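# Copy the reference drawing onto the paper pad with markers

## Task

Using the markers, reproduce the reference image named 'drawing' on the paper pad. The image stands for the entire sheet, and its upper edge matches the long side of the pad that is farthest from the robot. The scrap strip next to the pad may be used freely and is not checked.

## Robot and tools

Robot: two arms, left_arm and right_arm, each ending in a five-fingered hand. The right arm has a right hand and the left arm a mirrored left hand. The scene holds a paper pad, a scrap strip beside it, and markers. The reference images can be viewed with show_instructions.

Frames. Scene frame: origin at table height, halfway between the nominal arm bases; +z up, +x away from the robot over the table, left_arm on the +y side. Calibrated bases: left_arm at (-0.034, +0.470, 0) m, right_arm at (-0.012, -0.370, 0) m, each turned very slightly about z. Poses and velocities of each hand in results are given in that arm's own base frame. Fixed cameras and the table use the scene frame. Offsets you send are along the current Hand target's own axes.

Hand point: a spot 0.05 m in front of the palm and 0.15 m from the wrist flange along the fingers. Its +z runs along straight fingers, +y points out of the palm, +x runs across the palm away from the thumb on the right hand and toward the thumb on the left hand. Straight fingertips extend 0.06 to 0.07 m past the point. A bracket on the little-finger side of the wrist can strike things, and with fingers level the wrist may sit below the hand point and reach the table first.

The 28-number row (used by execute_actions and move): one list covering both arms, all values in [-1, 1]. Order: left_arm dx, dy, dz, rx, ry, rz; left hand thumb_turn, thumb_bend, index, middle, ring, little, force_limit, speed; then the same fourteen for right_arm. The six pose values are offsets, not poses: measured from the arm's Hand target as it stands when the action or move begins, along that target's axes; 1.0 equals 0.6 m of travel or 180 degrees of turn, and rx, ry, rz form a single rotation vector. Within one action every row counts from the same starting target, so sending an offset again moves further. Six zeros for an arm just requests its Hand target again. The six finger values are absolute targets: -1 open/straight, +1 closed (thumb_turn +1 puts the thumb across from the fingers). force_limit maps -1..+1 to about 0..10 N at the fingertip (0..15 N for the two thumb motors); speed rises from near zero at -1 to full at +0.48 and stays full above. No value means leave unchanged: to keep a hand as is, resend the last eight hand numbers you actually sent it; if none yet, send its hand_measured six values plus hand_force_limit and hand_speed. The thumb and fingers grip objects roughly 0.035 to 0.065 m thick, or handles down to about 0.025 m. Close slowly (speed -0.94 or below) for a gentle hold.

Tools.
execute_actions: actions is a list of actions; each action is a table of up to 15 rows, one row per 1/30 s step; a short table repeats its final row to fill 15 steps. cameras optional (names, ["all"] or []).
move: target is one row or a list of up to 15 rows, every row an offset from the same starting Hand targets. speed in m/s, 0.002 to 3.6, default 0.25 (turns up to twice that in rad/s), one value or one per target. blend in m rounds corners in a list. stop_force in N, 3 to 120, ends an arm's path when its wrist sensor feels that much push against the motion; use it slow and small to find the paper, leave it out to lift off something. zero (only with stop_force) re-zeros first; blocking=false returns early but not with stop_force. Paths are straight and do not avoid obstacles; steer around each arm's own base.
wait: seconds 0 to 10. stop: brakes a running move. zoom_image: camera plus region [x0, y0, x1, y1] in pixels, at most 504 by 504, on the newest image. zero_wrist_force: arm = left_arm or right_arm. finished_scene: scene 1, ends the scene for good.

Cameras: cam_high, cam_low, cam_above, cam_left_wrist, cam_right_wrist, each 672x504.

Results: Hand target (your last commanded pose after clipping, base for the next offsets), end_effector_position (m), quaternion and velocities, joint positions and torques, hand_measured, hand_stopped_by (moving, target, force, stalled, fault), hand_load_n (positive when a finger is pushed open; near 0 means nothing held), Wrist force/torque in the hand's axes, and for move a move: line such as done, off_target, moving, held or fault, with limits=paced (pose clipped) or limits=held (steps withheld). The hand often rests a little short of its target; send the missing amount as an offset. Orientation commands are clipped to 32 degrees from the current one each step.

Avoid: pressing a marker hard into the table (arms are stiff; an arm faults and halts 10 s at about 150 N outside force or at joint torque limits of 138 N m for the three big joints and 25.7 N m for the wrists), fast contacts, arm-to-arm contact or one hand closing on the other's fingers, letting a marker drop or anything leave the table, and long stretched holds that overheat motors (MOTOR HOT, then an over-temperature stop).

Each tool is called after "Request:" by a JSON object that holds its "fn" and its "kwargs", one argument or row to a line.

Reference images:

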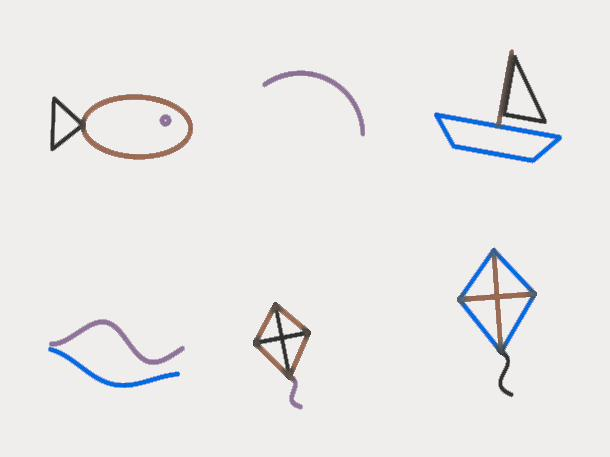

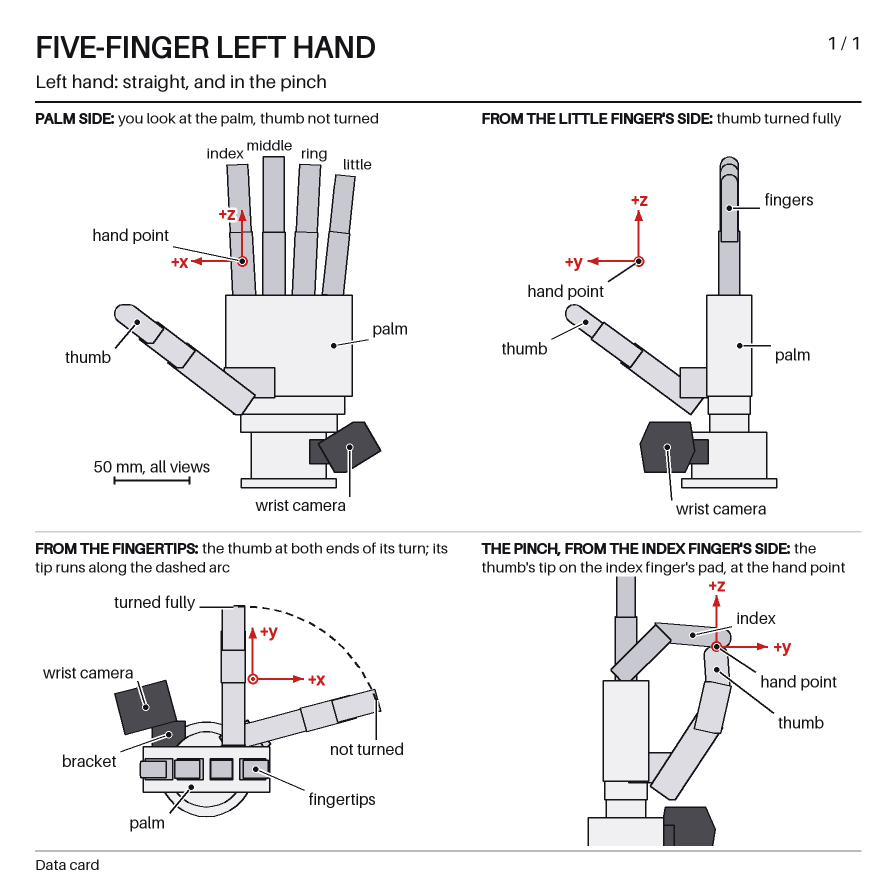

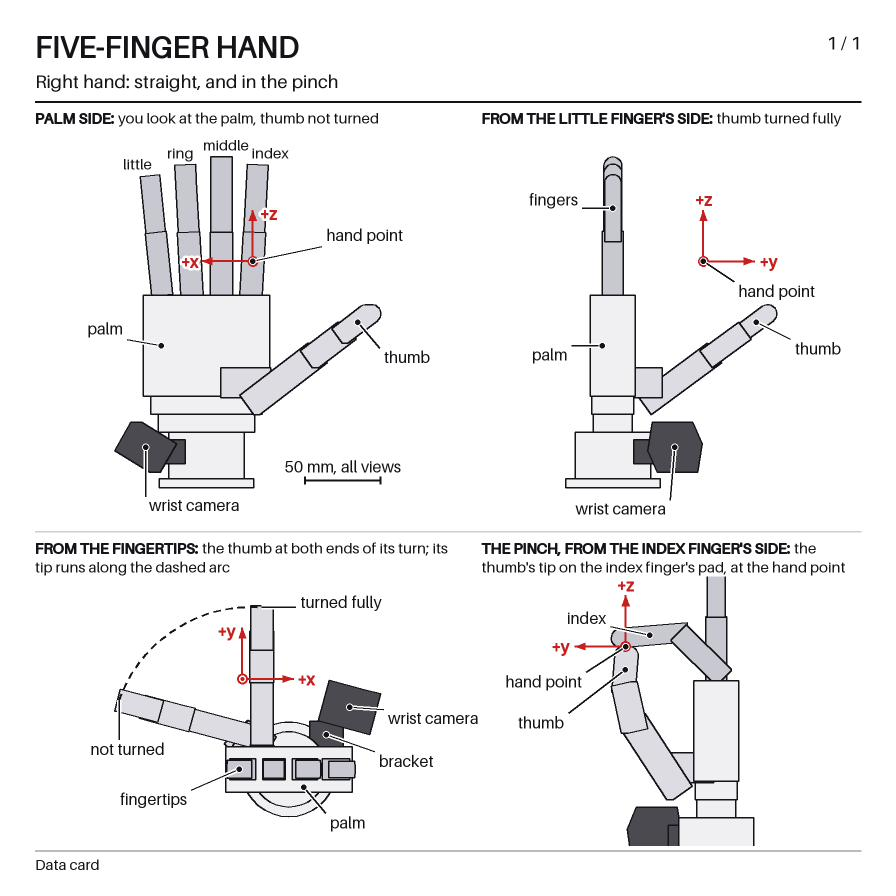

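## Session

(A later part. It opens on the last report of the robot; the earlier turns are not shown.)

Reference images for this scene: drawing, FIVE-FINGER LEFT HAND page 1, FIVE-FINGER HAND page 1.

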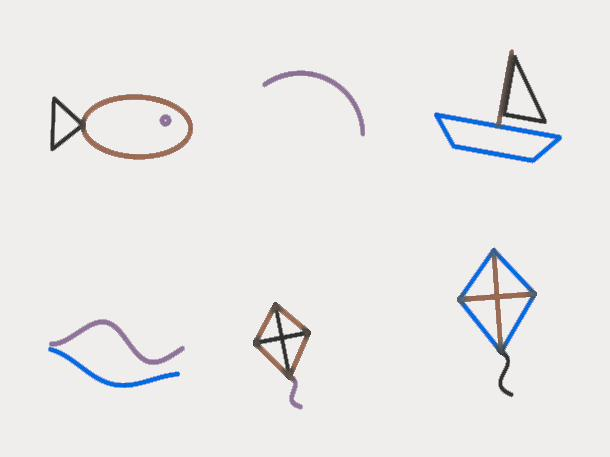

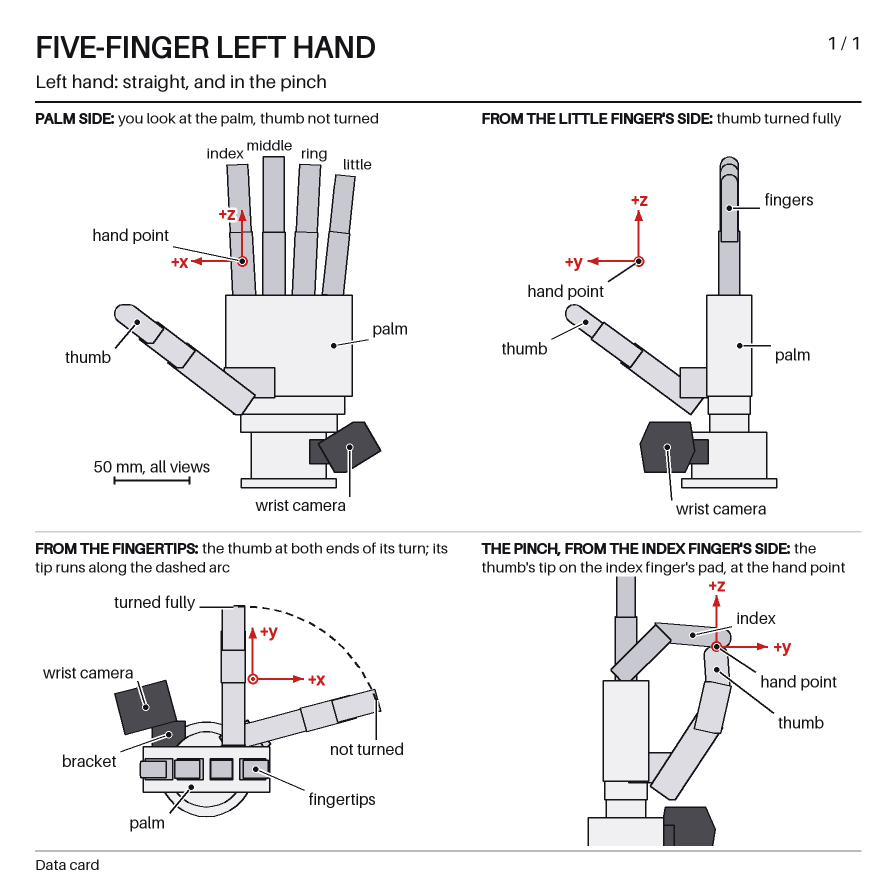

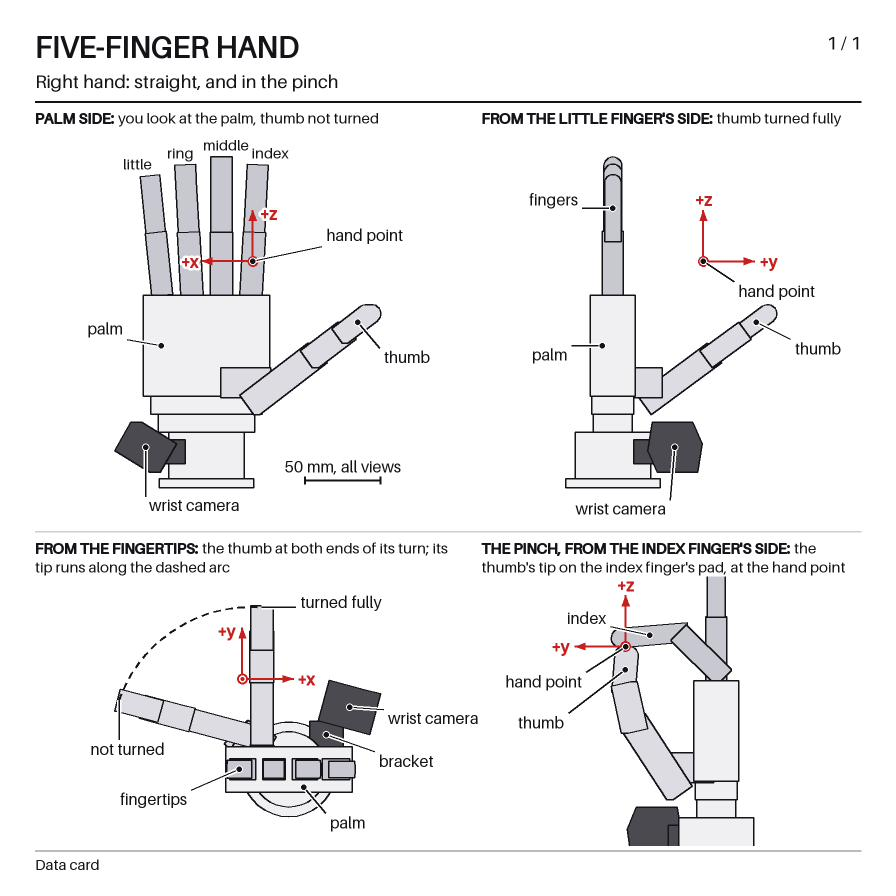

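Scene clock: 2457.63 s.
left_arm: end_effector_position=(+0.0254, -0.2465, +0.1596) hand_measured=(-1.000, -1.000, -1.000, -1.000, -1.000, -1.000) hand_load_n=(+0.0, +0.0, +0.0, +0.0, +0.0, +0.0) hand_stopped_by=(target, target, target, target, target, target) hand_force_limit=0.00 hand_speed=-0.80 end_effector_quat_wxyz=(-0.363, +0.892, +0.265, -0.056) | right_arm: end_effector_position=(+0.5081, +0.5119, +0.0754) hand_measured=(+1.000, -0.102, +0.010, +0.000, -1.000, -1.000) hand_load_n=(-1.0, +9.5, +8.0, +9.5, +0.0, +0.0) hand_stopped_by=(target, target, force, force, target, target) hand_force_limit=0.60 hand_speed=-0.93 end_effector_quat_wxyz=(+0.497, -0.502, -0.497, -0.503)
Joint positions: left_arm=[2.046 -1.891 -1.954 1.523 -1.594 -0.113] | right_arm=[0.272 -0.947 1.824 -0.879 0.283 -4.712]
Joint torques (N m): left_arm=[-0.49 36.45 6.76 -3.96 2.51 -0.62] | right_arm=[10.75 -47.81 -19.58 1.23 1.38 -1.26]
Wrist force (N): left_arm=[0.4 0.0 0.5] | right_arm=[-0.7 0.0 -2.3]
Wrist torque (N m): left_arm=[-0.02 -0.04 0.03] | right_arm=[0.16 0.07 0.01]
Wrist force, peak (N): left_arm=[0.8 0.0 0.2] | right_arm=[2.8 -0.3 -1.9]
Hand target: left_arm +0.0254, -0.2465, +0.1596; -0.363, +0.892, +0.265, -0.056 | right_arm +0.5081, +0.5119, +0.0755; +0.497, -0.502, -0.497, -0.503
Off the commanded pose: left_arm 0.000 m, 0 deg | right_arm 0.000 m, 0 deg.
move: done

Request:
{"fn": "move", "kwargs": {
  "target": [0,0,0,0,0,0,-1,-1,-1,-1,-1,-1,0,-0.8,-0.0129,0,0,0,0,0,1,-0.1,0.56,0.66,-1,-1,0.6,-0.93],
  "speed": 0.1
}}

Request:
{"fn": "move", "kwargs": {
  "target": [
    [0,0,0,0,0,0,-1,-1,-1,-1,-1,-1,0,-0.8,-0.0033,0,0,0,0,0,1,-0.1,0.56,0.66,-1,-1,0.6,-0.93],
    [0,0,0,0,0,0,-1,-1,-1,-1,-1,-1,0,-0.8,-0.00332,0.00221,-0.00729,0,0,0,1,-0.1,0.56,0.66,-1,-1,0.6,-0.93],
    [0,0,0,0,0,0,-1,-1,-1,-1,-1,-1,0,-0.8,-0.00333,0.00607,-0.01436,0,0,0,1,-0.1,0.56,0.66,-1,-1,0.6,-0.93],
    [0,0,0,0,0,0,-1,-1,-1,-1,-1,-1,0,-0.8,-0.00333,0.01211,-0.02198,0,0,0,1,-0.1,0.56,0.66,-1,-1,0.6,-0.93],
    [0,0,0,0,0,0,-1,-1,-1,-1,-1,-1,0,-0.8,-0.00334,0.01815,-0.02961,0,0,0,1,-0.1,0.56,0.66,-1,-1,0.6,-0.93],
    [0,0,0,0,0,0,-1,-1,-1,-1,-1,-1,0,-0.8,-0.00336,0.02244,-0.03999,0,0,0,1,-0.1,0.56,0.66,-1,-1,0.6,-0.93],
    [0,0,0,0,0,0,-1,-1,-1,-1,-1,-1,0,-0.8,-0.0034,0.02114,-0.04942,0,0,0,1,-0.1,0.56,0.66,-1,-1,0.6,-0.93],
    [0,0,0,0,0,0,-1,-1,-1,-1,-1,-1,0,-0.8,-0.00346,0.0159,-0.05767,0,0,0,1,-0.1,0.56,0.66,-1,-1,0.6,-0.93],
    [0,0,0,0,0,0,-1,-1,-1,-1,-1,-1,0,-0.8,-0.00354,0.00611,-0.06651,0,0,0,1,-0.1,0.56,0.66,-1,-1,0.6,-0.93],
    [0,0,0,0,0,0,-1,-1,-1,-1,-1,-1,0,-0.8,-0.00361,-0.00191,-0.07597,0,0,0,1,-0.1,0.56,0.66,-1,-1,0.6,-0.93],
    [0,0,0,0,0,0,-1,-1,-1,-1,-1,-1,0,-0.8,-0.00366,-0.00539,-0.08483,0,0,0,1,-0.1,0.56,0.66,-1,-1,0.6,-0.93],
    [0,0,0,0,0,0,-1,-1,-1,-1,-1,-1,0,-0.8,-0.00368,-0.00307,-0.09295,0,0,0,1,-0.1,0.56,0.66,-1,-1,0.6,-0.93],
    [0,0,0,0,0,0,-1,-1,-1,-1,-1,-1,0,-0.8,-0.00369,0.00255,-0.10063,0,0,0,1,-0.1,0.56,0.66,-1,-1,0.6,-0.93],
    [0,0,0,0,0,0,-1,-1,-1,-1,-1,-1,0,-0.8,-0.0037,0.00911,-0.10903,0,0,0,1,-0.1,0.56,0.66,-1,-1,0.6,-0.93],
    [0,0,0,0,0,0,-1,-1,-1,-1,-1,-1,0,-0.8,0.0129,0.00911,-0.10903,0,0,0,1,-0.1,0.56,0.66,-1,-1,0.6,-0.93]
  ],
  "speed": [0.02,0.03,0.03,0.03,0.03,0.03,0.03,0.03,0.03,0.03,0.03,0.03,0.03,0.03,0.1],
  "blend": [0,0.001,0.001,0.001,0.001,0.001,0.001,0.001,0.001,0.001,0.001,0.001,0.001,0,0]
}}

Request:
{"fn": "move", "kwargs": {
  "target": [0,0,0,0,0,0,-1,-1,-1,-1,-1,-1,0,-0.8,0.0333,-0.1,-0.2,0,0,0,1,-0.1,0.56,0.66,-1,-1,0.6,-0.93],
  "speed": 0.2,
  "cameras": ["cam_above"]
}}

Request:
{"fn": "zoom_image", "kwargs": {
  "camera": "cam_above",
  "region": [230, 240, 330, 300]
}}

Scene clock: 2498.33 s.
left_arm: end_effector_position=(+0.0254, -0.2465, +0.1596) hand_measured=(-1.000, -1.000, -1.000, -1.000, -1.000, -1.000) hand_load_n=(+0.0, +0.0, +0.0, +0.0, +0.0, +0.0) hand_stopped_by=(target, target, target, target, target, target) hand_force_limit=0.00 hand_speed=-0.80 end_effector_quat_wxyz=(-0.363, +0.892, +0.265, -0.056) | right_arm: end_effector_position=(+0.5081, +0.5119, +0.0679) hand_measured=(+1.000, -0.102, +0.010, +0.000, -1.000, -1.000) hand_load_n=(-0.5, +9.0, +8.0, +9.5, +0.0, +0.0) hand_stopped_by=(target, target, force, force, target, target) hand_force_limit=0.60 hand_speed=-0.93 end_effector_quat_wxyz=(+0.497, -0.502, -0.497, -0.503)
Joint positions: left_arm=[2.046 -1.891 -1.954 1.523 -1.594 -0.113] | right_arm=[0.272 -0.932 1.826 -0.895 0.282 -4.712]
Joint torques (N m): left_arm=[-0.76 37.08 7.49 -3.84 2.49 -0.89] | right_arm=[2.89 -30.26 -5.85 -2.54 -1.62 1.51]
Wrist force (N): left_arm=[0.5 -0.1 0.1] | right_arm=[-0.7 0.1 -2.2]
Wrist torque (N m): left_arm=[-0.01 -0.06 0.03] | right_arm=[0.16 0.08 0.01]
Wrist force, peak (N): left_arm=[0.7 0.1 0.4] | right_arm=[-0.7 0.0 -2.4]
Hand target: left_arm +0.0254, -0.2465, +0.1596; -0.363, +0.892, +0.265, -0.056 | right_arm +0.5081, +0.5119, +0.0678; +0.497, -0.502, -0.497, -0.503
Off the commanded pose: left_arm 0.000 m, 0 deg | right_arm 0.000 m, 0 deg.
move: done

Scene clock: 2502.40 s.
left_arm: end_effector_position=(+0.0254, -0.2465, +0.1596) hand_measured=(-1.000, -1.000, -1.000, -1.000, -1.000, -1.000) hand_load_n=(-0.5, +0.0, +0.0, +0.0, +0.0, +0.0) hand_stopped_by=(target, target, target, target, target, target) hand_force_limit=0.00 hand_speed=-0.80 end_effector_quat_wxyz=(-0.363, +0.892, +0.265, -0.056) | right_arm: end_effector_position=(+0.5128, +0.4464, +0.0754) hand_measured=(+1.000, -0.102, +0.010, +0.000, -1.000, -1.000) hand_load_n=(-0.5, +9.5, +8.0, +9.5, +0.0, +0.0) hand_stopped_by=(target, target, force, force, target, target) hand_force_limit=0.60 hand_speed=-0.93 end_effector_quat_wxyz=(+0.497, -0.502, -0.497, -0.503)
Joint positions: left_arm=[2.046 -1.891 -1.954 1.523 -1.594 -0.113] | right_arm=[0.138 -0.988 1.906 -0.922 0.148 -4.71]
Joint torques (N m): left_arm=[-0.69 36.86 7.75 -3.96 2.47 -0.75] | right_arm=[-13.16 -43.78 -18.93 1.27 -2.08 -1.18]
Wrist force (N): left_arm=[0.6 -0.2 0.2] | right_arm=[-0.5 0.2 -2.2]
Wrist torque (N m): left_arm=[-0.03 -0.07 0.04] | right_arm=[0.17 0.06 0.04]
Wrist force, peak (N): left_arm=[0.8 -0.1 0.0] | right_arm=[-1.1 0.0 -2.2]
Hand target: left_arm +0.0254, -0.2465, +0.1596; -0.363, +0.892, +0.265, -0.056 | right_arm +0.5128, +0.4464, +0.0755; +0.497, -0.502, -0.497, -0.503
Off the commanded pose: left_arm 0.000 m, 0 deg | right_arm 0.000 m, 0 deg.
move: done

Scene clock: 2504.03 s.
left_arm: end_effector_position=(+0.0254, -0.2465, +0.1596) hand_measured=(-1.000, -1.000, -1.000, -1.000, -1.000, -1.000) hand_load_n=(-0.5, +0.0, +0.0, +0.0, +0.0, +0.0) hand_stopped_by=(target, target, target, target, target, target) hand_force_limit=0.00 hand_speed=-0.80 end_effector_quat_wxyz=(-0.363, +0.892, +0.265, -0.056) | right_arm: end_effector_position=(+0.4515, +0.3271, +0.0953) hand_measured=(+1.000, -0.102, +0.010, +0.000, -1.000, -1.000) hand_load_n=(-0.5, +9.5, +8.0, +9.5, -0.5, +0.0) hand_stopped_by=(target, target, force, force, target, target) hand_force_limit=0.60 hand_speed=-0.93 end_effector_quat_wxyz=(+0.497, -0.502, -0.497, -0.503)
Joint positions: left_arm=[2.046 -1.891 -1.954 1.523 -1.594 -0.113] | right_arm=[-0.146 -1.18 2.18 -0.993 -0.135 -4.72]
Joint torques (N m): left_arm=[0.4 36.57 7.69 -3.83 2.25 -0.83] | right_arm=[-14.07 -34.97 -3.46 -1.78 -2.05 1.49]
Wrist force (N): left_arm=[0.6 -0.3 0.3] | right_arm=[-0.7 0.0 -2.1]
Wrist torque (N m): left_arm=[-0.05 -0.07 0.05] | right_arm=[0.15 0.07 -0.04]
Wrist force, peak (N): left_arm=[0.8 -0.1 0.2] | right_arm=[-0.4 -0.4 -2.8]
Hand target: left_arm +0.0254, -0.2465, +0.1596; -0.363, +0.892, +0.265, -0.056 | right_arm +0.4515, +0.3271, +0.0953; +0.497, -0.502, -0.497, -0.503
Off the commanded pose: left_arm 0.000 m, 0 deg | right_arm 0.000 m, 0 deg.
move: done
Images, in order (width x height): cam_above 672x504.

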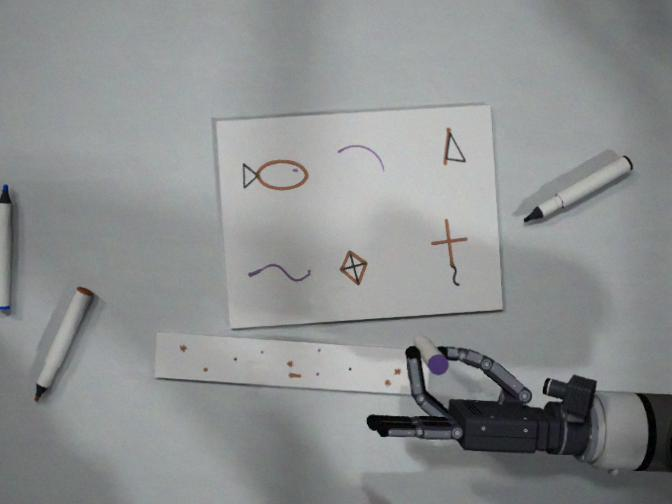

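Scaled by 5.040 from the camera's 672x504 image, which has a finer 960x720 frame.

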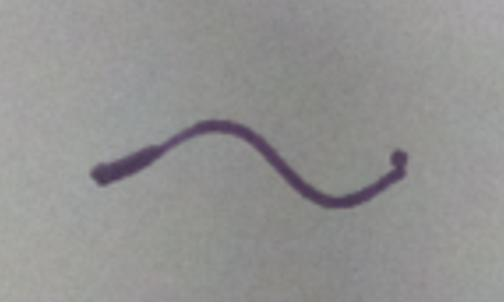

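Request:
{"fn": "move", "kwargs": {
  "target": [
    [0,0,0,0,0,0,-1,-1,-1,-1,-1,-1,0,-0.8,-0.0333,0.08733,0.10883,0,0,0,1,-0.1,0.56,0.66,-1,-1,0.6,-0.93],
    [0,0,0,0,0,0,-1,-1,-1,-1,-1,-1,0,-0.8,-0.0467,0.08733,0.10883,0,0,0,1,-0.1,0.56,0.66,-1,-1,0.6,-0.93]
  ],
  "speed": [0.2,0.1],
  "blend": [0.002,0]
}}

Request:
{"fn": "move", "kwargs": {
  "target": [
    [0,0,0,0,0,0,-1,-1,-1,-1,-1,-1,0,-0.8,-0.0033,0,0,0,0,0,1,-0.1,0.56,0.66,-1,-1,0.6,-0.93],
    [0,0,0,0,0,0,-1,-1,-1,-1,-1,-1,0,-0.8,-0.00332,-0.00288,-0.00374,0,0,0,1,-0.1,0.56,0.66,-1,-1,0.6,-0.93],
    [0,0,0,0,0,0,-1,-1,-1,-1,-1,-1,0,-0.8,-0.00336,-0.00768,-0.00563,0,0,0,1,-0.1,0.56,0.66,-1,-1,0.6,-0.93],
    [0,0,0,0,0,0,-1,-1,-1,-1,-1,-1,0,-0.8,-0.00337,-0.01292,-0.0042,0,0,0,1,-0.1,0.56,0.66,-1,-1,0.6,-0.93],
    [0,0,0,0,0,0,-1,-1,-1,-1,-1,-1,0,-0.8,-0.0034,-0.01804,-0.00361,0,0,0,1,-0.1,0.56,0.66,-1,-1,0.6,-0.93],
    [0,0,0,0,0,0,-1,-1,-1,-1,-1,-1,0,-0.8,-0.00343,-0.02191,-0.00621,0,0,0,1,-0.1,0.56,0.66,-1,-1,0.6,-0.93],
    [0,0,0,0,0,0,-1,-1,-1,-1,-1,-1,0,-0.8,-0.00346,-0.02364,-0.01232,0,0,0,1,-0.1,0.56,0.66,-1,-1,0.6,-0.93],
    [0,0,0,0,0,0,-1,-1,-1,-1,-1,-1,0,-0.8,0.0133,-0.02364,-0.01232,0,0,0,1,-0.1,0.56,0.66,-1,-1,0.6,-0.93]
  ],
  "speed": [0.02,0.02,0.02,0.02,0.02,0.02,0.02,0.1],
  "blend": [0,0.0007,0.0007,0.0007,0.0007,0.0007,0,0]
}}

Request:
{"fn": "move", "kwargs": {
  "target": [0,0,0,0,0,0,-1,-1,-1,-1,-1,-1,0,-0.8,0.0333,-0.07,-0.15,0,0,0,1,-0.1,0.56,0.66,-1,-1,0.6,-0.93],
  "speed": 0.2,
  "cameras": ["cam_above"]
}}

Request:
{"fn": "zoom_image", "kwargs": {
  "camera": "cam_above",
  "region": [320, 240, 400, 300]
}}

Request:
{"fn": "zoom_image", "kwargs": {
  "camera": "cam_above",
  "region": [330, 140, 394, 188]
}}

Request:
{"fn": "zoom_image", "kwargs": {
  "camera": "cam_above",
  "region": [274, 155, 314, 185]
}}

Scene clock: 2536.63 s.
left_arm: end_effector_position=(+0.0254, -0.2465, +0.1596) hand_measured=(-1.000, -1.000, -1.000, -1.000, -1.000, -1.000) hand_load_n=(+0.0, +0.0, +0.0, -0.5, +0.0, +0.0) hand_stopped_by=(target, target, target, target, target, target) hand_force_limit=0.00 hand_speed=-0.80 end_effector_quat_wxyz=(-0.363, +0.892, +0.265, -0.056) | right_arm: end_effector_position=(+0.5046, +0.3918, +0.0675) hand_measured=(+1.000, -0.102, +0.010, +0.000, -1.000, -1.000) hand_load_n=(-0.5, +9.5, +8.0, +9.5, +0.0, +0.0) hand_stopped_by=(target, target, force, force, target, target) hand_force_limit=0.60 hand_speed=-0.93 end_effector_quat_wxyz=(+0.497, -0.502, -0.497, -0.503) end_effector_velocity=(+0.000, +0.001, -0.001) end_effector_angular_velocity=(+0.000, -0.003, +0.001)
Joint positions: left_arm=[2.046 -1.891 -1.954 1.523 -1.594 -0.113] | right_arm=[0.02 -1.016 1.998 -1.008 0.031 -4.687]
Joint velocities: left_arm=[within noise] | right_arm=[0.002 0.003 -0.003 0.003 0.001 -0.006]
Joint torques (N m): left_arm=[-0.46 37.07 8.24 -3.89 2.57 -0.85] | right_arm=[12.4 -27.21 -16.55 1.5 1.69 -1.39]
Wrist force (N): left_arm=[0.7 -0.1 0.2] | right_arm=[-0.5 -0.1 -2.1]
Wrist torque (N m): left_arm=[-0.02 -0.09 0.05] | right_arm=[0.13 0.04 0.03]
Wrist force, peak (N): left_arm=[0.8 -0.1 0.3] | right_arm=[-0.6 -0.6 -2.7]
Hand target: left_arm +0.0254, -0.2465, +0.1596; -0.363, +0.892, +0.265, -0.056 | right_arm +0.5046, +0.3918, +0.0674; +0.497, -0.502, -0.497, -0.503
Off the commanded pose: left_arm 0.000 m, 0 deg | right_arm 0.000 m, 0 deg.
move: done

Scene clock: 2538.93 s.
left_arm: end_effector_position=(+0.0254, -0.2465, +0.1596) hand_measured=(-1.000, -1.000, -1.000, -1.000, -1.000, -1.000) hand_load_n=(-0.5, +0.0, -0.5, +0.0, +0.0, +0.0) hand_stopped_by=(target, target, target, target, target, target) hand_force_limit=0.00 hand_speed=-0.80 end_effector_quat_wxyz=(-0.363, +0.892, +0.265, -0.056) | right_arm: end_effector_position=(+0.4904, +0.3846, +0.0752) hand_measured=(+1.000, -0.102, +0.010, +0.000, -1.000, -1.000) hand_load_n=(-0.5, +9.5, +8.0, +9.5, +0.0, +0.5) hand_stopped_by=(target, target, force, force, target, target) hand_force_limit=0.60 hand_speed=-0.93 end_effector_quat_wxyz=(+0.497, -0.502, -0.497, -0.503)
Joint positions: left_arm=[2.046 -1.891 -1.954 1.523 -1.594 -0.113] | right_arm=[0.004 -1.056 2.041 -1.004 0.015 -4.695]
Joint torques (N m): left_arm=[-0.63 37.06 7.66 -3.85 2.47 -0.82] | right_arm=[-13.69 -40.84 -2.63 0.66 -2.03 1.38]
Wrist force (N): left_arm=[0.5 -0.1 0.1] | right_arm=[-0.5 -0.1 -2.4]
Wrist torque (N m): left_arm=[-0.02 -0.07 0.03] | right_arm=[0.14 0.05 -0.04]
Wrist force, peak (N): left_arm=[0.6 -0.2 0.2] | right_arm=[-1.0 -0.2 -2.4]
Hand target: left_arm +0.0254, -0.2465, +0.1596; -0.363, +0.892, +0.265, -0.056 | right_arm +0.4904, +0.3846, +0.0754; +0.497, -0.502, -0.497, -0.503
Off the commanded pose: left_arm 0.000 m, 0 deg | right_arm 0.000 m, 0 deg.
move: done

Scene clock: 2540.17 s.
left_arm: end_effector_position=(+0.0254, -0.2465, +0.1596) hand_measured=(-1.000, -1.000, -1.000, -1.000, -1.000, -1.000) hand_load_n=(+0.0, +0.0, +0.0, +0.0, +0.0, +0.0) hand_stopped_by=(target, target, target, target, target, target) hand_force_limit=0.00 hand_speed=-0.80 end_effector_quat_wxyz=(-0.363, +0.892, +0.265, -0.056) | right_arm: end_effector_position=(+0.4474, +0.2951, +0.0952) hand_measured=(+1.000, -0.102, +0.010, +0.000, -1.000, -1.000) hand_load_n=(-0.5, +9.5, +8.0, +9.5, +0.0, +0.0) hand_stopped_by=(target, target, force, force, target, target) hand_force_limit=0.60 hand_speed=-0.93 end_effector_quat_wxyz=(+0.497, -0.502, -0.497, -0.503)
Joint positions: left_arm=[2.046 -1.891 -1.954 1.523 -1.594 -0.113] | right_arm=[-0.234 -1.196 2.207 -1.009 -0.223 -4.716]
Joint torques (N m): left_arm=[-0.02 37.67 7.75 -3.96 2.32 -0.91] | right_arm=[-13.54 -34.19 -3.57 -1.24 -1.82 1.45]
Wrist force (N): left_arm=[0.5 0.0 0.2] | right_arm=[-0.6 0.0 -2.3]
Wrist torque (N m): left_arm=[0.00 -0.06 0.03] | right_arm=[0.14 0.06 -0.05]
Wrist force, peak (N): left_arm=[0.7 -0.2 0.2] | right_arm=[-0.5 -0.5 -2.8]
Hand target: left_arm +0.0254, -0.2465, +0.1596; -0.363, +0.892, +0.265, -0.056 | right_arm +0.4474, +0.2950, +0.0952; +0.497, -0.502, -0.497, -0.503
Off the commanded pose: left_arm 0.000 m, 0 deg | right_arm 0.000 m, 0 deg.
move: done
Images, in order (width x height): cam_above 672x504.

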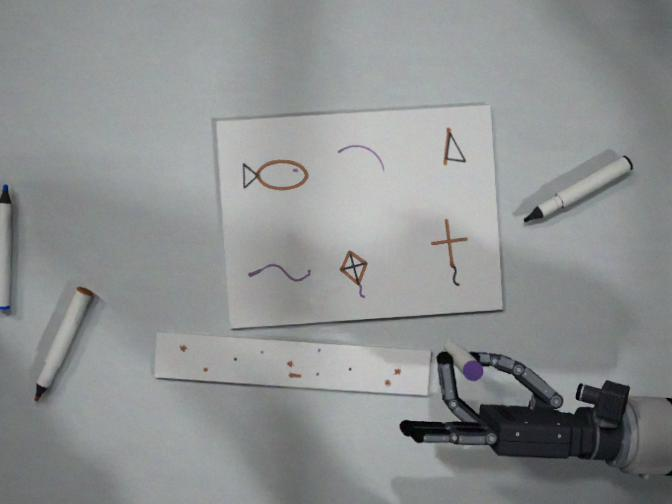

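Scaled by 6.300 from the camera's 672x504 image, which has a finer 960x720 frame.

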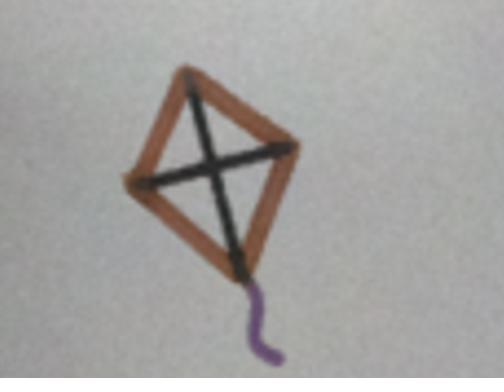

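Scaled by 7.875 from the camera's 672x504 image, which has a finer 960x720 frame.

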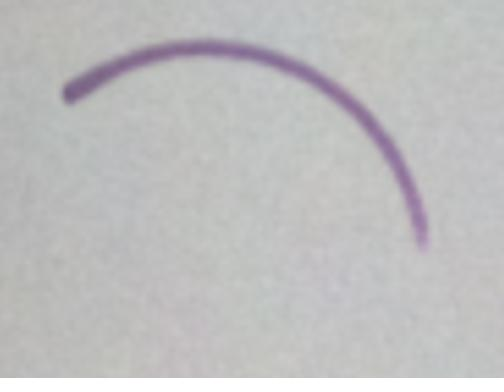

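Scaled by 12.600 from the camera's 672x504 image, which has a finer 960x720 frame.

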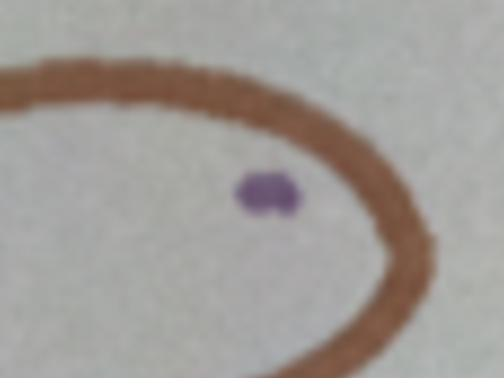

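Request:
{"fn": "move", "kwargs": {
  "target": [
    [0,0,0,0,0,0,-1,-1,-1,-1,-1,-1,0,-0.8,-0.0324,0.29243,0.29513,0,0,0,1,-0.1,0.56,0.66,-1,-1,0.6,-0.93],
    [0,0,0,0,0,0,-1,-1,-1,-1,-1,-1,0,-0.8,-0.0457,0.29243,0.29513,0,0,0,1,-0.1,0.56,0.66,-1,-1,0.6,-0.93]
  ],
  "speed": [0.2,0.1],
  "blend": [0.002,0]
}}

Scene clock: 2568.23 s.
left_arm: end_effector_position=(+0.0254, -0.2465, +0.1596) hand_measured=(-1.000, -1.000, -1.000, -1.000, -1.000, -1.000) hand_load_n=(+0.0, +0.0, +0.0, +0.0, +0.0, +0.0) hand_stopped_by=(target, target, target, target, target, target) hand_force_limit=0.00 hand_speed=-0.80 end_effector_quat_wxyz=(-0.363, +0.892, +0.265, -0.056) | right_arm: end_effector_position=(+0.6248, +0.4702, +0.0681) hand_measured=(+1.000, -0.102, +0.010, +0.000, -1.000, -1.000) hand_load_n=(-0.5, +9.5, +8.0, +9.5, +0.0, +0.0) hand_stopped_by=(target, target, force, force, target, target) hand_force_limit=0.60 hand_speed=-0.93 end_effector_quat_wxyz=(+0.497, -0.502, -0.497, -0.503)
Joint positions: left_arm=[2.046 -1.891 -1.954 1.523 -1.594 -0.113] | right_arm=[0.151 -0.789 1.534 -0.755 0.162 -4.704]
Joint torques (N m): left_arm=[-0.91 36.65 7.93 -4.06 2.53 -0.81] | right_arm=[12.84 -37.94 -21.12 1.49 1.76 -1.21]
Wrist force (N): left_arm=[0.6 0.0 0.2] | right_arm=[-0.5 -0.2 -2.1]
Wrist torque (N m): left_arm=[-0.01 -0.07 0.04] | right_arm=[0.10 0.05 0.03]
Wrist force, peak (N): left_arm=[0.7 -0.5 0.1] | right_arm=[-0.6 -0.6 -2.9]
Hand target: left_arm +0.0254, -0.2465, +0.1596; -0.363, +0.892, +0.265, -0.056 | right_arm +0.6248, +0.4702, +0.0681; +0.497, -0.502, -0.497, -0.503
Off the commanded pose: left_arm 0.000 m, 0 deg | right_arm 0.000 m, 0 deg.
move: done

Request:
{"fn": "move", "kwargs": {
  "target": [
    [0,0,0,0,0,0,-1,-1,-1,-1,-1,-1,0,-0.8,-0.0032,0,0,0,0,0,1,-0.1,0.56,0.66,-1,-1,0.6,-0.93],
    [0,0,0,0,0,0,-1,-1,-1,-1,-1,-1,0,-0.8,-0.0032,-0.00204,-0.00052,0,0,0,1,-0.1,0.56,0.66,-1,-1,0.6,-0.93],
    [0,0,0,0,0,0,-1,-1,-1,-1,-1,-1,0,-0.8,-0.0032,-0.00354,-0.00189,0,0,0,1,-0.1,0.56,0.66,-1,-1,0.6,-0.93],
    [0,0,0,0,0,0,-1,-1,-1,-1,-1,-1,0,-0.8,-0.0032,-0.00387,-0.00387,0,0,0,1,-0.1,0.56,0.66,-1,-1,0.6,-0.93],
    [0,0,0,0,0,0,-1,-1,-1,-1,-1,-1,0,-0.8,-0.0032,-0.00305,-0.0057,0,0,0,1,-0.1,0.56,0.66,-1,-1,0.6,-0.93],
    [0,0,0,0,0,0,-1,-1,-1,-1,-1,-1,0,-0.8,-0.0032,-0.00123,-0.00672,0,0,0,1,-0.1,0.56,0.66,-1,-1,0.6,-0.93],
    [0,0,0,0,0,0,-1,-1,-1,-1,-1,-1,0,-0.8,-0.0032,0.00086,-0.00662,0,0,0,1,-0.1,0.56,0.66,-1,-1,0.6,-0.93],
    [0,0,0,0,0,0,-1,-1,-1,-1,-1,-1,0,-0.8,0.0133,0.00086,-0.00662,0,0,0,1,-0.1,0.56,0.66,-1,-1,0.6,-0.93]
  ],
  "speed": [0.02,0.012,0.012,0.012,0.012,0.012,0.012,0.1],
  "blend": [0,0,0,0,0,0,0,0]
}}

Request:
{"fn": "move", "kwargs": {
  "target": [
    [0,0,0,0,0,0,-1,-1,-1,-1,-1,-1,0,-0.8,0,0.043,-0.14059,0,0,0,1,-0.1,0.56,0.66,-1,-1,0.6,-0.93],
    [0,0,0,0,0,0,-1,-1,-1,-1,-1,-1,0,-0.8,-0.0138,0.043,-0.14059,0,0,0,1,-0.1,0.56,0.66,-1,-1,0.6,-0.93]
  ],
  "speed": [0.2,0.1],
  "blend": [0.002,0]
}}

Request:
{"fn": "move", "kwargs": {
  "target": [
    [0,0,0,0,0,0,-1,-1,-1,-1,-1,-1,0,-0.8,-0.0032,0,0,0,0,0,1,-0.1,0.56,0.66,-1,-1,0.6,-0.93],
    [0,0,0,0,0,0,-1,-1,-1,-1,-1,-1,0,-0.8,-0.00328,-0.00968,-0.00967,0,0,0,1,-0.1,0.56,0.66,-1,-1,0.6,-0.93],
    [0,0,0,0,0,0,-1,-1,-1,-1,-1,-1,0,-0.8,-0.00335,-0.02145,-0.01624,0,0,0,1,-0.1,0.56,0.66,-1,-1,0.6,-0.93],
    [0,0,0,0,0,0,-1,-1,-1,-1,-1,-1,0,-0.8,-0.00342,-0.03359,-0.01992,0,0,0,1,-0.1,0.56,0.66,-1,-1,0.6,-0.93],
    [0,0,0,0,0,0,-1,-1,-1,-1,-1,-1,0,-0.8,0.0133,-0.03359,-0.01992,0,0,0,1,-0.1,0.56,0.66,-1,-1,0.6,-0.93]
  ],
  "speed": [0.02,0.03,0.03,0.03,0.1],
  "blend": [0,0.001,0.001,0,0]
}}

Request:
{"fn": "move", "kwargs": {
  "target": [0,0,0,0,0,0,-1,-1,-1,-1,-1,-1,0,-0.8,0.0333,-0.25,-0.2,0,0,0,1,-0.1,0.56,0.66,-1,-1,0.6,-0.93],
  "speed": 0.25,
  "cameras": ["cam_above"]
}}

Request:
{"fn": "zoom_image", "kwargs": {
  "camera": "cam_above",
  "region": [330, 140, 394, 188]
}}

Request:
{"fn": "zoom_image", "kwargs": {
  "camera": "cam_above",
  "region": [274, 155, 314, 185]
}}

Scene clock: 2587.93 s.
left_arm: end_effector_position=(+0.0254, -0.2465, +0.1596) hand_measured=(-1.000, -1.000, -1.000, -1.000, -1.000, -1.000) hand_load_n=(+0.0, +0.0, +0.0, +0.0, +0.0, +0.0) hand_stopped_by=(target, target, target, target, target, target) hand_force_limit=0.00 hand_speed=-0.80 end_effector_quat_wxyz=(-0.363, +0.892, +0.265, -0.056) | right_arm: end_effector_position=(+0.6252, +0.4662, +0.0760) hand_measured=(+1.000, -0.102, +0.010, +0.000, -1.000, -1.000) hand_load_n=(-0.5, +9.5, +8.0, +10.0, +0.0, +0.0) hand_stopped_by=(target, target, force, force, target, target) hand_force_limit=0.60 hand_speed=-0.93 end_effector_quat_wxyz=(+0.497, -0.502, -0.497, -0.503)
Joint positions: left_arm=[2.046 -1.891 -1.954 1.523 -1.594 -0.113] | right_arm=[0.145 -0.803 1.534 -0.735 0.156 -4.71]
Joint torques (N m): left_arm=[-0.12 36.18 8.01 -4.01 2.4 -0.82] | right_arm=[-13.44 -52.38 -21.29 1.29 -2.27 -1.25]
Wrist force (N): left_arm=[0.4 -0.1 0.2] | right_arm=[-0.3 0.0 -2.3]
Wrist torque (N m): left_arm=[-0.03 -0.05 0.03] | right_arm=[0.14 0.02 0.05]
Wrist force, peak (N): left_arm=[0.8 -0.1 0.1] | right_arm=[-0.6 0.1 -2.5]
Hand target: left_arm +0.0254, -0.2465, +0.1596; -0.363, +0.892, +0.265, -0.056 | right_arm +0.6252, +0.4662, +0.0761; +0.497, -0.502, -0.497, -0.503
Off the commanded pose: left_arm 0.000 m, 0 deg | right_arm 0.000 m, 0 deg.
move: done

Scene clock: 2589.00 s.
left_arm: end_effector_position=(+0.0254, -0.2465, +0.1596) hand_measured=(-1.000, -1.000, -1.000, -1.000, -1.000, -1.000) hand_load_n=(+0.0, +0.0, +0.0, +0.0, +0.0, +0.0) hand_stopped_by=(target, target, target, target, target, target) hand_force_limit=0.00 hand_speed=-0.80 end_effector_quat_wxyz=(-0.363, +0.892, +0.265, -0.056) | right_arm: end_effector_position=(+0.6501, +0.3817, +0.0679) hand_measured=(+1.000, -0.102, +0.010, +0.000, -1.000, -1.000) hand_load_n=(-0.5, +9.5, +8.0, +9.5, +0.0, +0.0) hand_stopped_by=(target, target, force, force, target, target) hand_force_limit=0.60 hand_speed=-0.93 end_effector_quat_wxyz=(+0.497, -0.502, -0.498, -0.503) end_effector_velocity=(+0.000, -0.001, +0.000) end_effector_angular_velocity=(+0.000, -0.001, +0.003)
Joint positions: left_arm=[2.046 -1.891 -1.954 1.523 -1.594 -0.113] | right_arm=[-0.002 -0.791 1.537 -0.747 0.009 -4.713]
Joint velocities: left_arm=[within noise] | right_arm=[-0.001 0.001 -0.001 -0.005 -0.005 0.003]
Joint torques (N m): left_arm=[-0.47 37.07 8.08 -3.9 2.49 -0.77] | right_arm=[-14.12 -37.24 -16.9 -1.83 -2.23 1.32]
Wrist force (N): left_arm=[0.4 -0.1 0.0] | right_arm=[-0.4 -0.1 -2.3]
Wrist torque (N m): left_arm=[-0.01 -0.06 0.04] | right_arm=[0.12 0.04 0.04]
Wrist force, peak (N): left_arm=[0.7 -0.2 0.2] | right_arm=[0.0 0.3 -3.3]
Hand target: left_arm +0.0254, -0.2465, +0.1596; -0.363, +0.892, +0.265, -0.056 | right_arm +0.6501, +0.3816, +0.0678; +0.497, -0.502, -0.497, -0.503
Off the commanded pose: left_arm 0.000 m, 0 deg | right_arm 0.000 m, 0 deg.
move: done

Scene clock: 2591.17 s.
left_arm: end_effector_position=(+0.0254, -0.2465, +0.1596) hand_measured=(-1.000, -1.000, -1.000, -1.000, -1.000, -1.000) hand_load_n=(-0.5, +0.0, +0.0, +0.0, +0.0, +0.0) hand_stopped_by=(target, target, target, target, target, target) hand_force_limit=0.00 hand_speed=-0.80 end_effector_quat_wxyz=(-0.363, +0.892, +0.265, -0.056) | right_arm: end_effector_position=(+0.6298, +0.3699, +0.0756) hand_measured=(+1.000, -0.102, +0.010, +0.000, -1.000, -1.000) hand_load_n=(-0.5, +9.5, +8.0, +9.5, +0.0, +0.0) hand_stopped_by=(target, target, force, force, target, target) hand_force_limit=0.60 hand_speed=-0.93 end_effector_quat_wxyz=(+0.497, -0.502, -0.497, -0.503)
Joint positions: left_arm=[2.046 -1.891 -1.954 1.523 -1.594 -0.113] | right_arm=[-0.023 -0.838 1.606 -0.743 -0.012 -4.739]
Joint torques (N m): left_arm=[0.02 37.42 7.78 -3.95 2.47 -0.89] | right_arm=[-13.8 -51.13 -11.7 1.84 -2.15 1.22]
Wrist force (N): left_arm=[0.6 0.1 0.1] | right_arm=[-0.5 -0.1 -2.3]
Wrist torque (N m): left_arm=[0.02 -0.08 0.04] | right_arm=[0.12 0.05 -0.03]
Wrist force, peak (N): left_arm=[0.8 -0.1 0.3] | right_arm=[1.5 0.6 -2.2]
Hand target: left_arm +0.0254, -0.2465, +0.1596; -0.363, +0.892, +0.265, -0.056 | right_arm +0.6298, +0.3699, +0.0757; +0.497, -0.502, -0.497, -0.503
Off the commanded pose: left_arm 0.000 m, 0 deg | right_arm 0.000 m, 0 deg.
move: done

Scene clock: 2592.83 s.
left_arm: end_effector_position=(+0.0254, -0.2465, +0.1596) hand_measured=(-1.000, -1.000, -1.000, -1.000, -1.000, -1.000) hand_load_n=(-0.5, +0.0, +0.0, -0.5, +0.0, +0.0) hand_stopped_by=(target, target, target, target, target, target) hand_force_limit=0.00 hand_speed=-0.80 end_effector_quat_wxyz=(-0.363, +0.892, +0.265, -0.056) | right_arm: end_effector_position=(+0.4785, +0.2515, +0.0955) hand_measured=(+1.000, -0.102, +0.010, +0.000, -1.000, -1.000) hand_load_n=(-0.5, +9.5, +8.0, +9.5, +0.0, +0.0) hand_stopped_by=(target, target, force, force, target, target) hand_force_limit=0.60 hand_speed=-0.93 end_effector_quat_wxyz=(+0.497, -0.502, -0.497, -0.503)
Joint positions: left_arm=[2.046 -1.891 -1.954 1.523 -1.594 -0.113] | right_arm=[-0.322 -1.15 2.125 -0.973 -0.311 -4.716]
Joint torques (N m): left_arm=[-1.32 37.14 7.66 -3.92 2.48 -0.83] | right_arm=[-13.9 -36.06 -4.09 -1.15 -2.14 1.75]
Wrist force (N): left_arm=[0.4 -0.2 0.2] | right_arm=[-0.6 0.0 -1.8]
Wrist torque (N m): left_arm=[-0.04 -0.05 0.04] | right_arm=[0.11 0.04 -0.04]
Wrist force, peak (N): left_arm=[0.7 -0.2 0.0] | right_arm=[-0.7 -0.9 -2.8]
Hand target: left_arm +0.0254, -0.2465, +0.1596; -0.363, +0.892, +0.265, -0.056 | right_arm +0.4785, +0.2515, +0.0955; +0.497, -0.502, -0.497, -0.503
Off the commanded pose: left_arm 0.000 m, 0 deg | right_arm 0.000 m, 0 deg.
move: done
Images, in order (width x height): cam_above 672x504.

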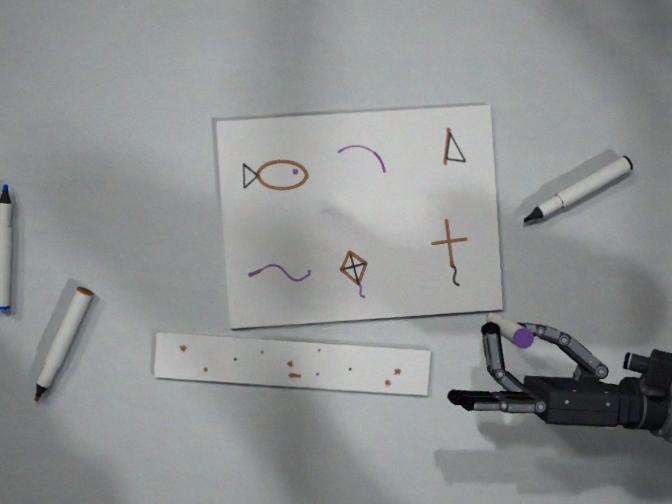

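Scaled by 7.875 from the camera's 672x504 image, which has a finer 960x720 frame.

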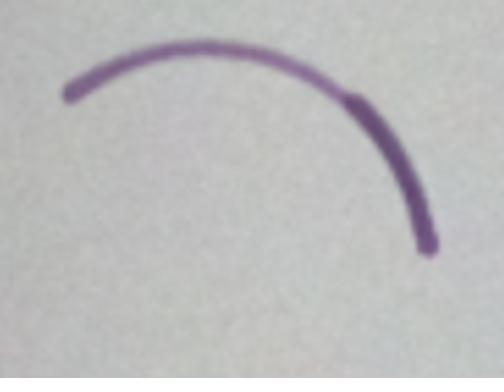

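Scaled by 12.600 from the camera's 672x504 image, which has a finer 960x720 frame.

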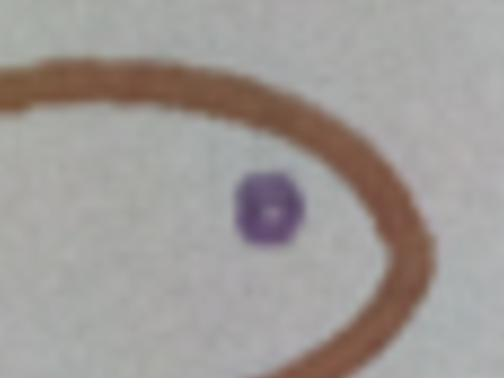

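Request:
{"fn": "move", "kwargs": {
  "target": [
    [0,0,0,0,0,0,-1,-1,-1,-1,-1,-1,0,-0.8,0.0175,-0.16082,-0.32087,-0.0410,-0.0463,0.4984,1,-0.1,0.56,0.66,-1,-1,0.6,-0.93]
  ],
  "speed": 0.25,
  "cameras": ["cam_above"]
}}

Scene clock: 2669.83 s.
left_arm: end_effector_position=(+0.0254, -0.2465, +0.1596) hand_measured=(-1.000, -1.000, -1.000, -1.000, -1.000, -1.000) hand_load_n=(+0.0, +0.0, +0.0, +0.0, +0.0, +0.0) hand_stopped_by=(target, target, target, target, target, target) hand_force_limit=0.00 hand_speed=-0.80 end_effector_quat_wxyz=(-0.363, +0.892, +0.265, -0.056) | right_arm: end_effector_position=(+0.3799, +0.0601, +0.1058) hand_measured=(+1.000, -0.102, +0.010, +0.000, -1.000, -1.000) hand_load_n=(-0.5, +9.5, +8.0, +9.5, +0.0, +0.0) hand_stopped_by=(target, target, force, force, target, target) hand_force_limit=0.60 hand_speed=-0.93 end_effector_quat_wxyz=(-0.643, +0.766, +0.000, +0.001)
Joint positions: left_arm=[2.046 -1.891 -1.954 1.523 -1.594 -0.113] | right_arm=[-0.708 -1.301 2.051 -1.015 -0.725 -2.943]
Joint torques (N m): left_arm=[-0.86 36.83 8.28 -3.86 2.4 -0.78] | right_arm=[-13.94 -18.59 -20.69 -1.43 -1.72 1.35]
Wrist force (N): left_arm=[0.6 -0.2 0.0] | right_arm=[0.0 0.0 -1.6]
Wrist torque (N m): left_arm=[-0.02 -0.09 0.05] | right_arm=[0.12 -0.05 -0.13]
Wrist force, peak (N): left_arm=[0.8 -0.1 0.3] | right_arm=[-0.9 0.1 -2.3]
Hand target: left_arm +0.0254, -0.2465, +0.1596; -0.363, +0.892, +0.265, -0.056 | right_arm +0.3799, +0.0600, +0.1058; -0.643, +0.766, +0.000, +0.000
Off the commanded pose: left_arm 0.000 m, 0 deg | right_arm 0.000 m, 0 deg.
move: done
Images, in order (width x height): cam_above 672x504.

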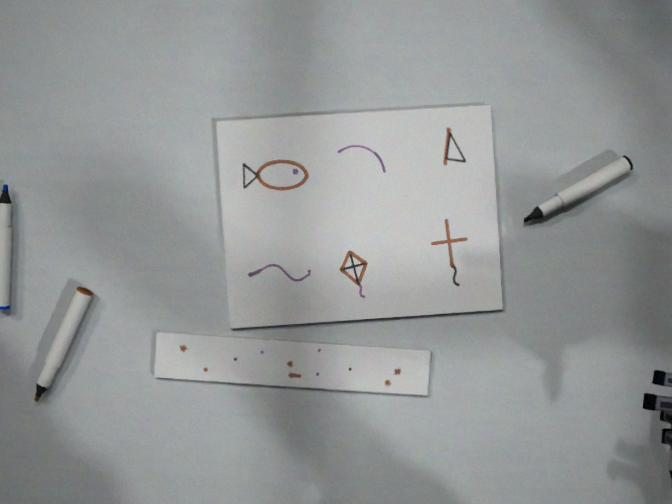

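Request:
{"fn": "move", "kwargs": {
  "target": [0,0,0,0,0,0,-1,-1,-1,-1,-1,-1,0,-0.8,0,0.1310,0.0231,0,0,0,1,-0.1,0.56,0.66,-1,-1,0.6,-0.93],
  "speed": 0.15
}}

Request:
{"fn": "move", "kwargs": {
  "target": [0,0,0,0,0,0,-1,-1,-1,-1,-1,-1,0,-0.8,0,0.0263,0.0046,0,0,0,1,-0.1,0.56,0.66,-1,-1,0.6,-0.93],
  "speed": 0.01,
  "stop_force": 3
}}

Request:
{"fn": "move", "kwargs": {
  "target": [
    [0,0,0,0,0,0,-1,-1,-1,-1,-1,-1,0,-0.8,0,0,0,0,0,0,1,-0.1,-0.35,-0.35,-1,-1,0.2,-0.7],
    [0,0,0,0,0,0,-1,-1,-1,-1,-1,-1,0,-0.8,0,-0.1641,-0.0289,0,0,0,1,-0.1,-0.35,-0.35,-1,-1,0.2,-0.7]
  ],
  "speed": [0.02,0.12],
  "cameras": ["cam_above","cam_right_wrist","cam_high"]
}}

Scene clock: 2682.20 s.
left_arm: end_effector_position=(+0.0254, -0.2465, +0.1596) hand_measured=(-1.000, -1.000, -1.000, -1.000, -1.000, -1.000) hand_load_n=(+0.0, +0.0, +0.0, +0.0, +0.0, +0.0) hand_stopped_by=(target, target, target, target, target, target) hand_force_limit=0.00 hand_speed=-0.80 end_effector_quat_wxyz=(-0.363, +0.892, +0.265, -0.056) | right_arm: end_effector_position=(+0.3800, +0.0600, +0.0261) hand_measured=(+1.000, -0.102, +0.010, +0.000, -1.000, -1.000) hand_load_n=(-1.0, +9.5, +7.5, +9.5, +0.0, +0.0) hand_stopped_by=(target, target, force, force, target, target) hand_force_limit=0.60 hand_speed=-0.93 end_effector_quat_wxyz=(-0.643, +0.766, +0.000, +0.000)
Joint positions: left_arm=[2.046 -1.891 -1.954 1.523 -1.594 -0.113] | right_arm=[-0.708 -1.138 2.107 -1.233 -0.725 -2.942]
Joint torques (N m): left_arm=[-0.46 35.71 7.09 -4.03 2.56 -0.77] | right_arm=[12.44 -21.89 -3.95 -1.45 2.12 1.57]
Wrist force (N): left_arm=[0.4 -0.1 0.2] | right_arm=[0.0 -0.1 -1.6]
Wrist torque (N m): left_arm=[-0.02 -0.04 0.03] | right_arm=[0.11 -0.06 -0.14]
Wrist force, peak (N): left_arm=[0.7 -0.2 0.2] | right_arm=[0.1 -1.0 -2.0]
Hand target: left_arm +0.0254, -0.2465, +0.1596; -0.363, +0.892, +0.265, -0.056 | right_arm +0.3800, +0.0601, +0.0260; -0.643, +0.766, +0.000, +0.000
Off the commanded pose: left_arm 0.000 m, 0 deg | right_arm 0.000 m, 0 deg.
move: done

Scene clock: 2684.33 s.
left_arm: end_effector_position=(+0.0254, -0.2465, +0.1596) hand_measured=(-1.000, -1.000, -1.000, -1.000, -1.000, -1.000) hand_load_n=(+0.0, +0.0, +0.0, -0.5, +0.0, +0.0) hand_stopped_by=(target, target, target, target, target, target) hand_force_limit=0.00 hand_speed=-0.80 end_effector_quat_wxyz=(-0.363, +0.892, +0.265, -0.056) | right_arm: end_effector_position=(+0.3800, +0.0601, +0.0166) hand_measured=(+1.000, -0.102, +0.010, +0.000, -1.000, -1.000) hand_load_n=(-0.5, +8.0, +8.5, +10.0, -0.5, +0.0) hand_stopped_by=(target, target, force, force, target, target) hand_force_limit=0.60 hand_speed=-0.93 end_effector_quat_wxyz=(-0.643, +0.766, +0.000, +0.000)
Joint positions: left_arm=[2.046 -1.891 -1.954 1.523 -1.594 -0.113] | right_arm=[-0.708 -1.116 2.111 -1.259 -0.725 -2.942]
Joint torques (N m): left_arm=[0 36.52 7.69 -3.84 2.37 -0.72] | right_arm=[12.25 -36.63 -17.07 1.73 0.54 1]
Wrist force (N): left_arm=[0.6 0.1 0.2] | right_arm=[-0.5 -2.1 -2.4]
Wrist torque (N m): left_arm=[0.00 -0.08 0.03] | right_arm=[0.06 -0.06 -0.13]
Wrist force, peak (N): left_arm=[0.6 -0.3 0.5] | right_arm=[0.8 -5.5 -1.8]
Hand target: left_arm +0.0254, -0.2465, +0.1596; -0.363, +0.892, +0.265, -0.056 | right_arm +0.3800, +0.0601, +0.0166; -0.643, +0.766, +0.000, +0.000 (not the last commanded pose)
Off the commanded pose: left_arm 0.000 m, 0 deg | right_arm 0.007 m, 0 deg.
move: contact (right_arm)

Scene clock: 2686.50 s.
left_arm: end_effector_position=(+0.0254, -0.2465, +0.1596) hand_measured=(-1.000, -1.000, -1.000, -1.000, -1.000, -1.000) hand_load_n=(-0.5, +0.0, +0.0, +0.0, +0.0, +0.0) hand_stopped_by=(target, target, target, target, target, target) hand_force_limit=0.00 hand_speed=-0.80 end_effector_quat_wxyz=(-0.363, +0.892, +0.265, -0.056) | right_arm: end_effector_position=(+0.3799, +0.0601, +0.1165) hand_measured=(+1.000, -0.100, -0.350, -0.350, -1.000, -1.000) hand_load_n=(+0.0, +0.5, +0.0, +0.0, +0.0, +0.0) hand_stopped_by=(target, target, target, target, target, target) hand_force_limit=0.20 hand_speed=-0.70 end_effector_quat_wxyz=(-0.643, +0.766, +0.000, +0.000)
Joint positions: left_arm=[2.046 -1.891 -1.954 1.523 -1.594 -0.113] | right_arm=[-0.708 -1.32 2.04 -0.985 -0.725 -2.943]
Joint torques (N m): left_arm=[-1.61 37.61 7.64 -3.84 2.57 -0.8] | right_arm=[-13.78 -33.15 -20.85 2.22 -1.86 -1.18]
Wrist force (N): left_arm=[0.5 0.0 0.1] | right_arm=[-0.1 -0.3 -1.8]
Wrist torque (N m): left_arm=[-0.01 -0.07 0.03] | right_arm=[0.11 -0.03 -0.09]
Wrist force, peak (N): left_arm=[0.7 0.0 0.3] | right_arm=[-0.5 -2.3 -2.2]
Hand target: left_arm +0.0254, -0.2465, +0.1596; -0.363, +0.892, +0.265, -0.056 | right_arm +0.3799, +0.0600, +0.1166; -0.643, +0.766, +0.000, +0.000
Off the commanded pose: left_arm 0.000 m, 0 deg | right_arm 0.000 m, 0 deg.
move: done
Images, in order (width x height): cam_high 672x504, cam_above 672x504, cam_right_wrist 672x504.

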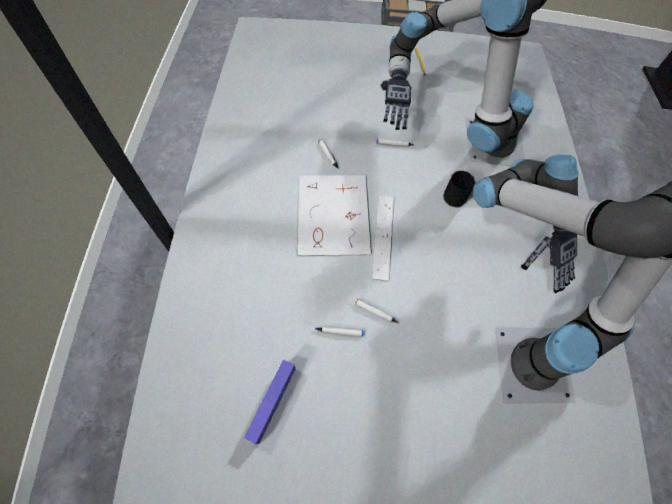

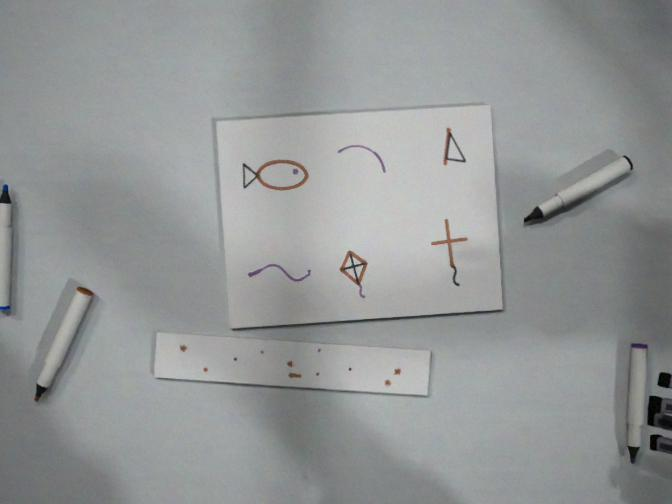

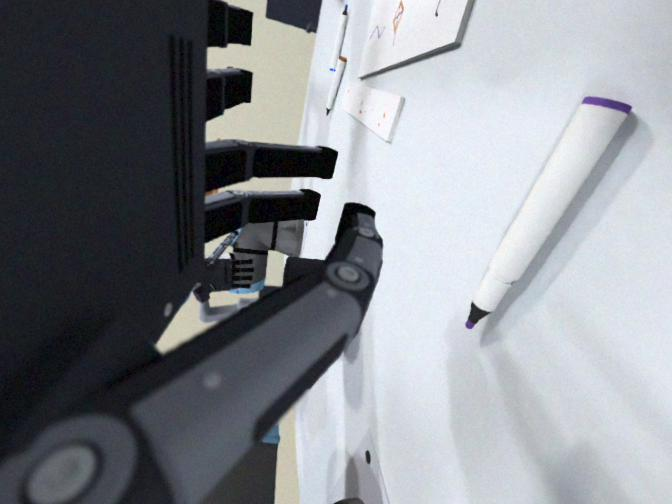

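Request:
{"fn": "zoom_image", "kwargs": {
  "camera": "cam_above",
  "region": [0, 175, 60, 220]
}}

Request:
{"fn": "zoom_image", "kwargs": {
  "camera": "cam_above",
  "region": [0, 275, 60, 320]
}}

Request:
{"fn": "zoom_image", "kwargs": {
  "camera": "cam_high",
  "region": [280, 270, 430, 370]
}}

Request:
{"fn": "zoom_image", "kwargs": {
  "camera": "cam_above",
  "region": [210, 100, 510, 330]
}}

Scaled by 8.400 from the camera's 672x504 image, which has a finer 960x720 frame.

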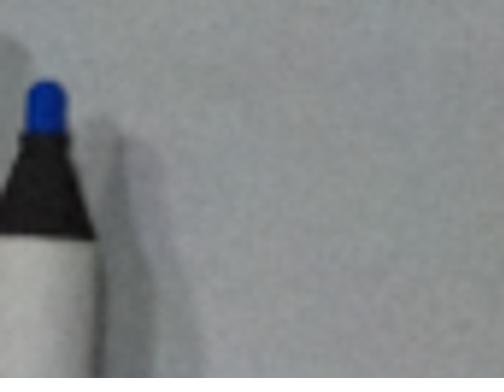

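Scaled by 8.400 from the camera's 672x504 image, which has a finer 960x720 frame.

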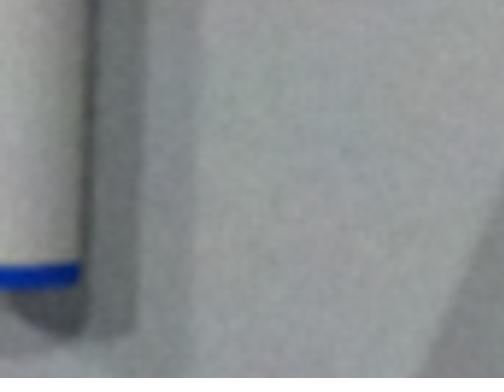

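Scaled by 3.360 from the camera's 672x504 image, which has a finer 960x720 frame.

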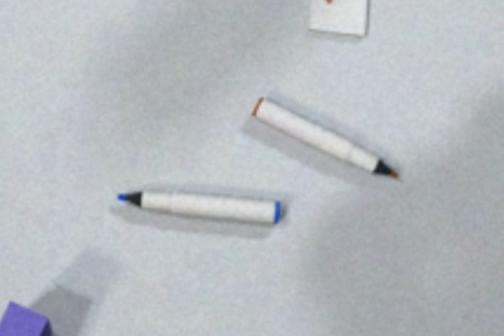

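Scaled by 1.680 from the camera's 672x504 image, which has a finer 960x720 frame.

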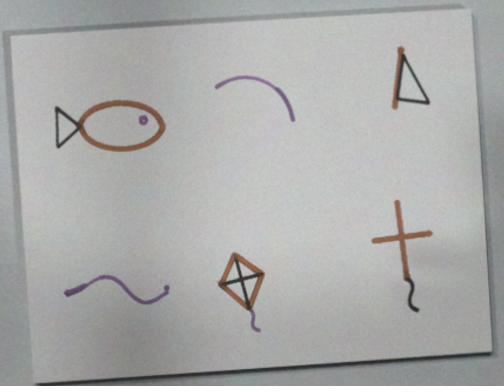

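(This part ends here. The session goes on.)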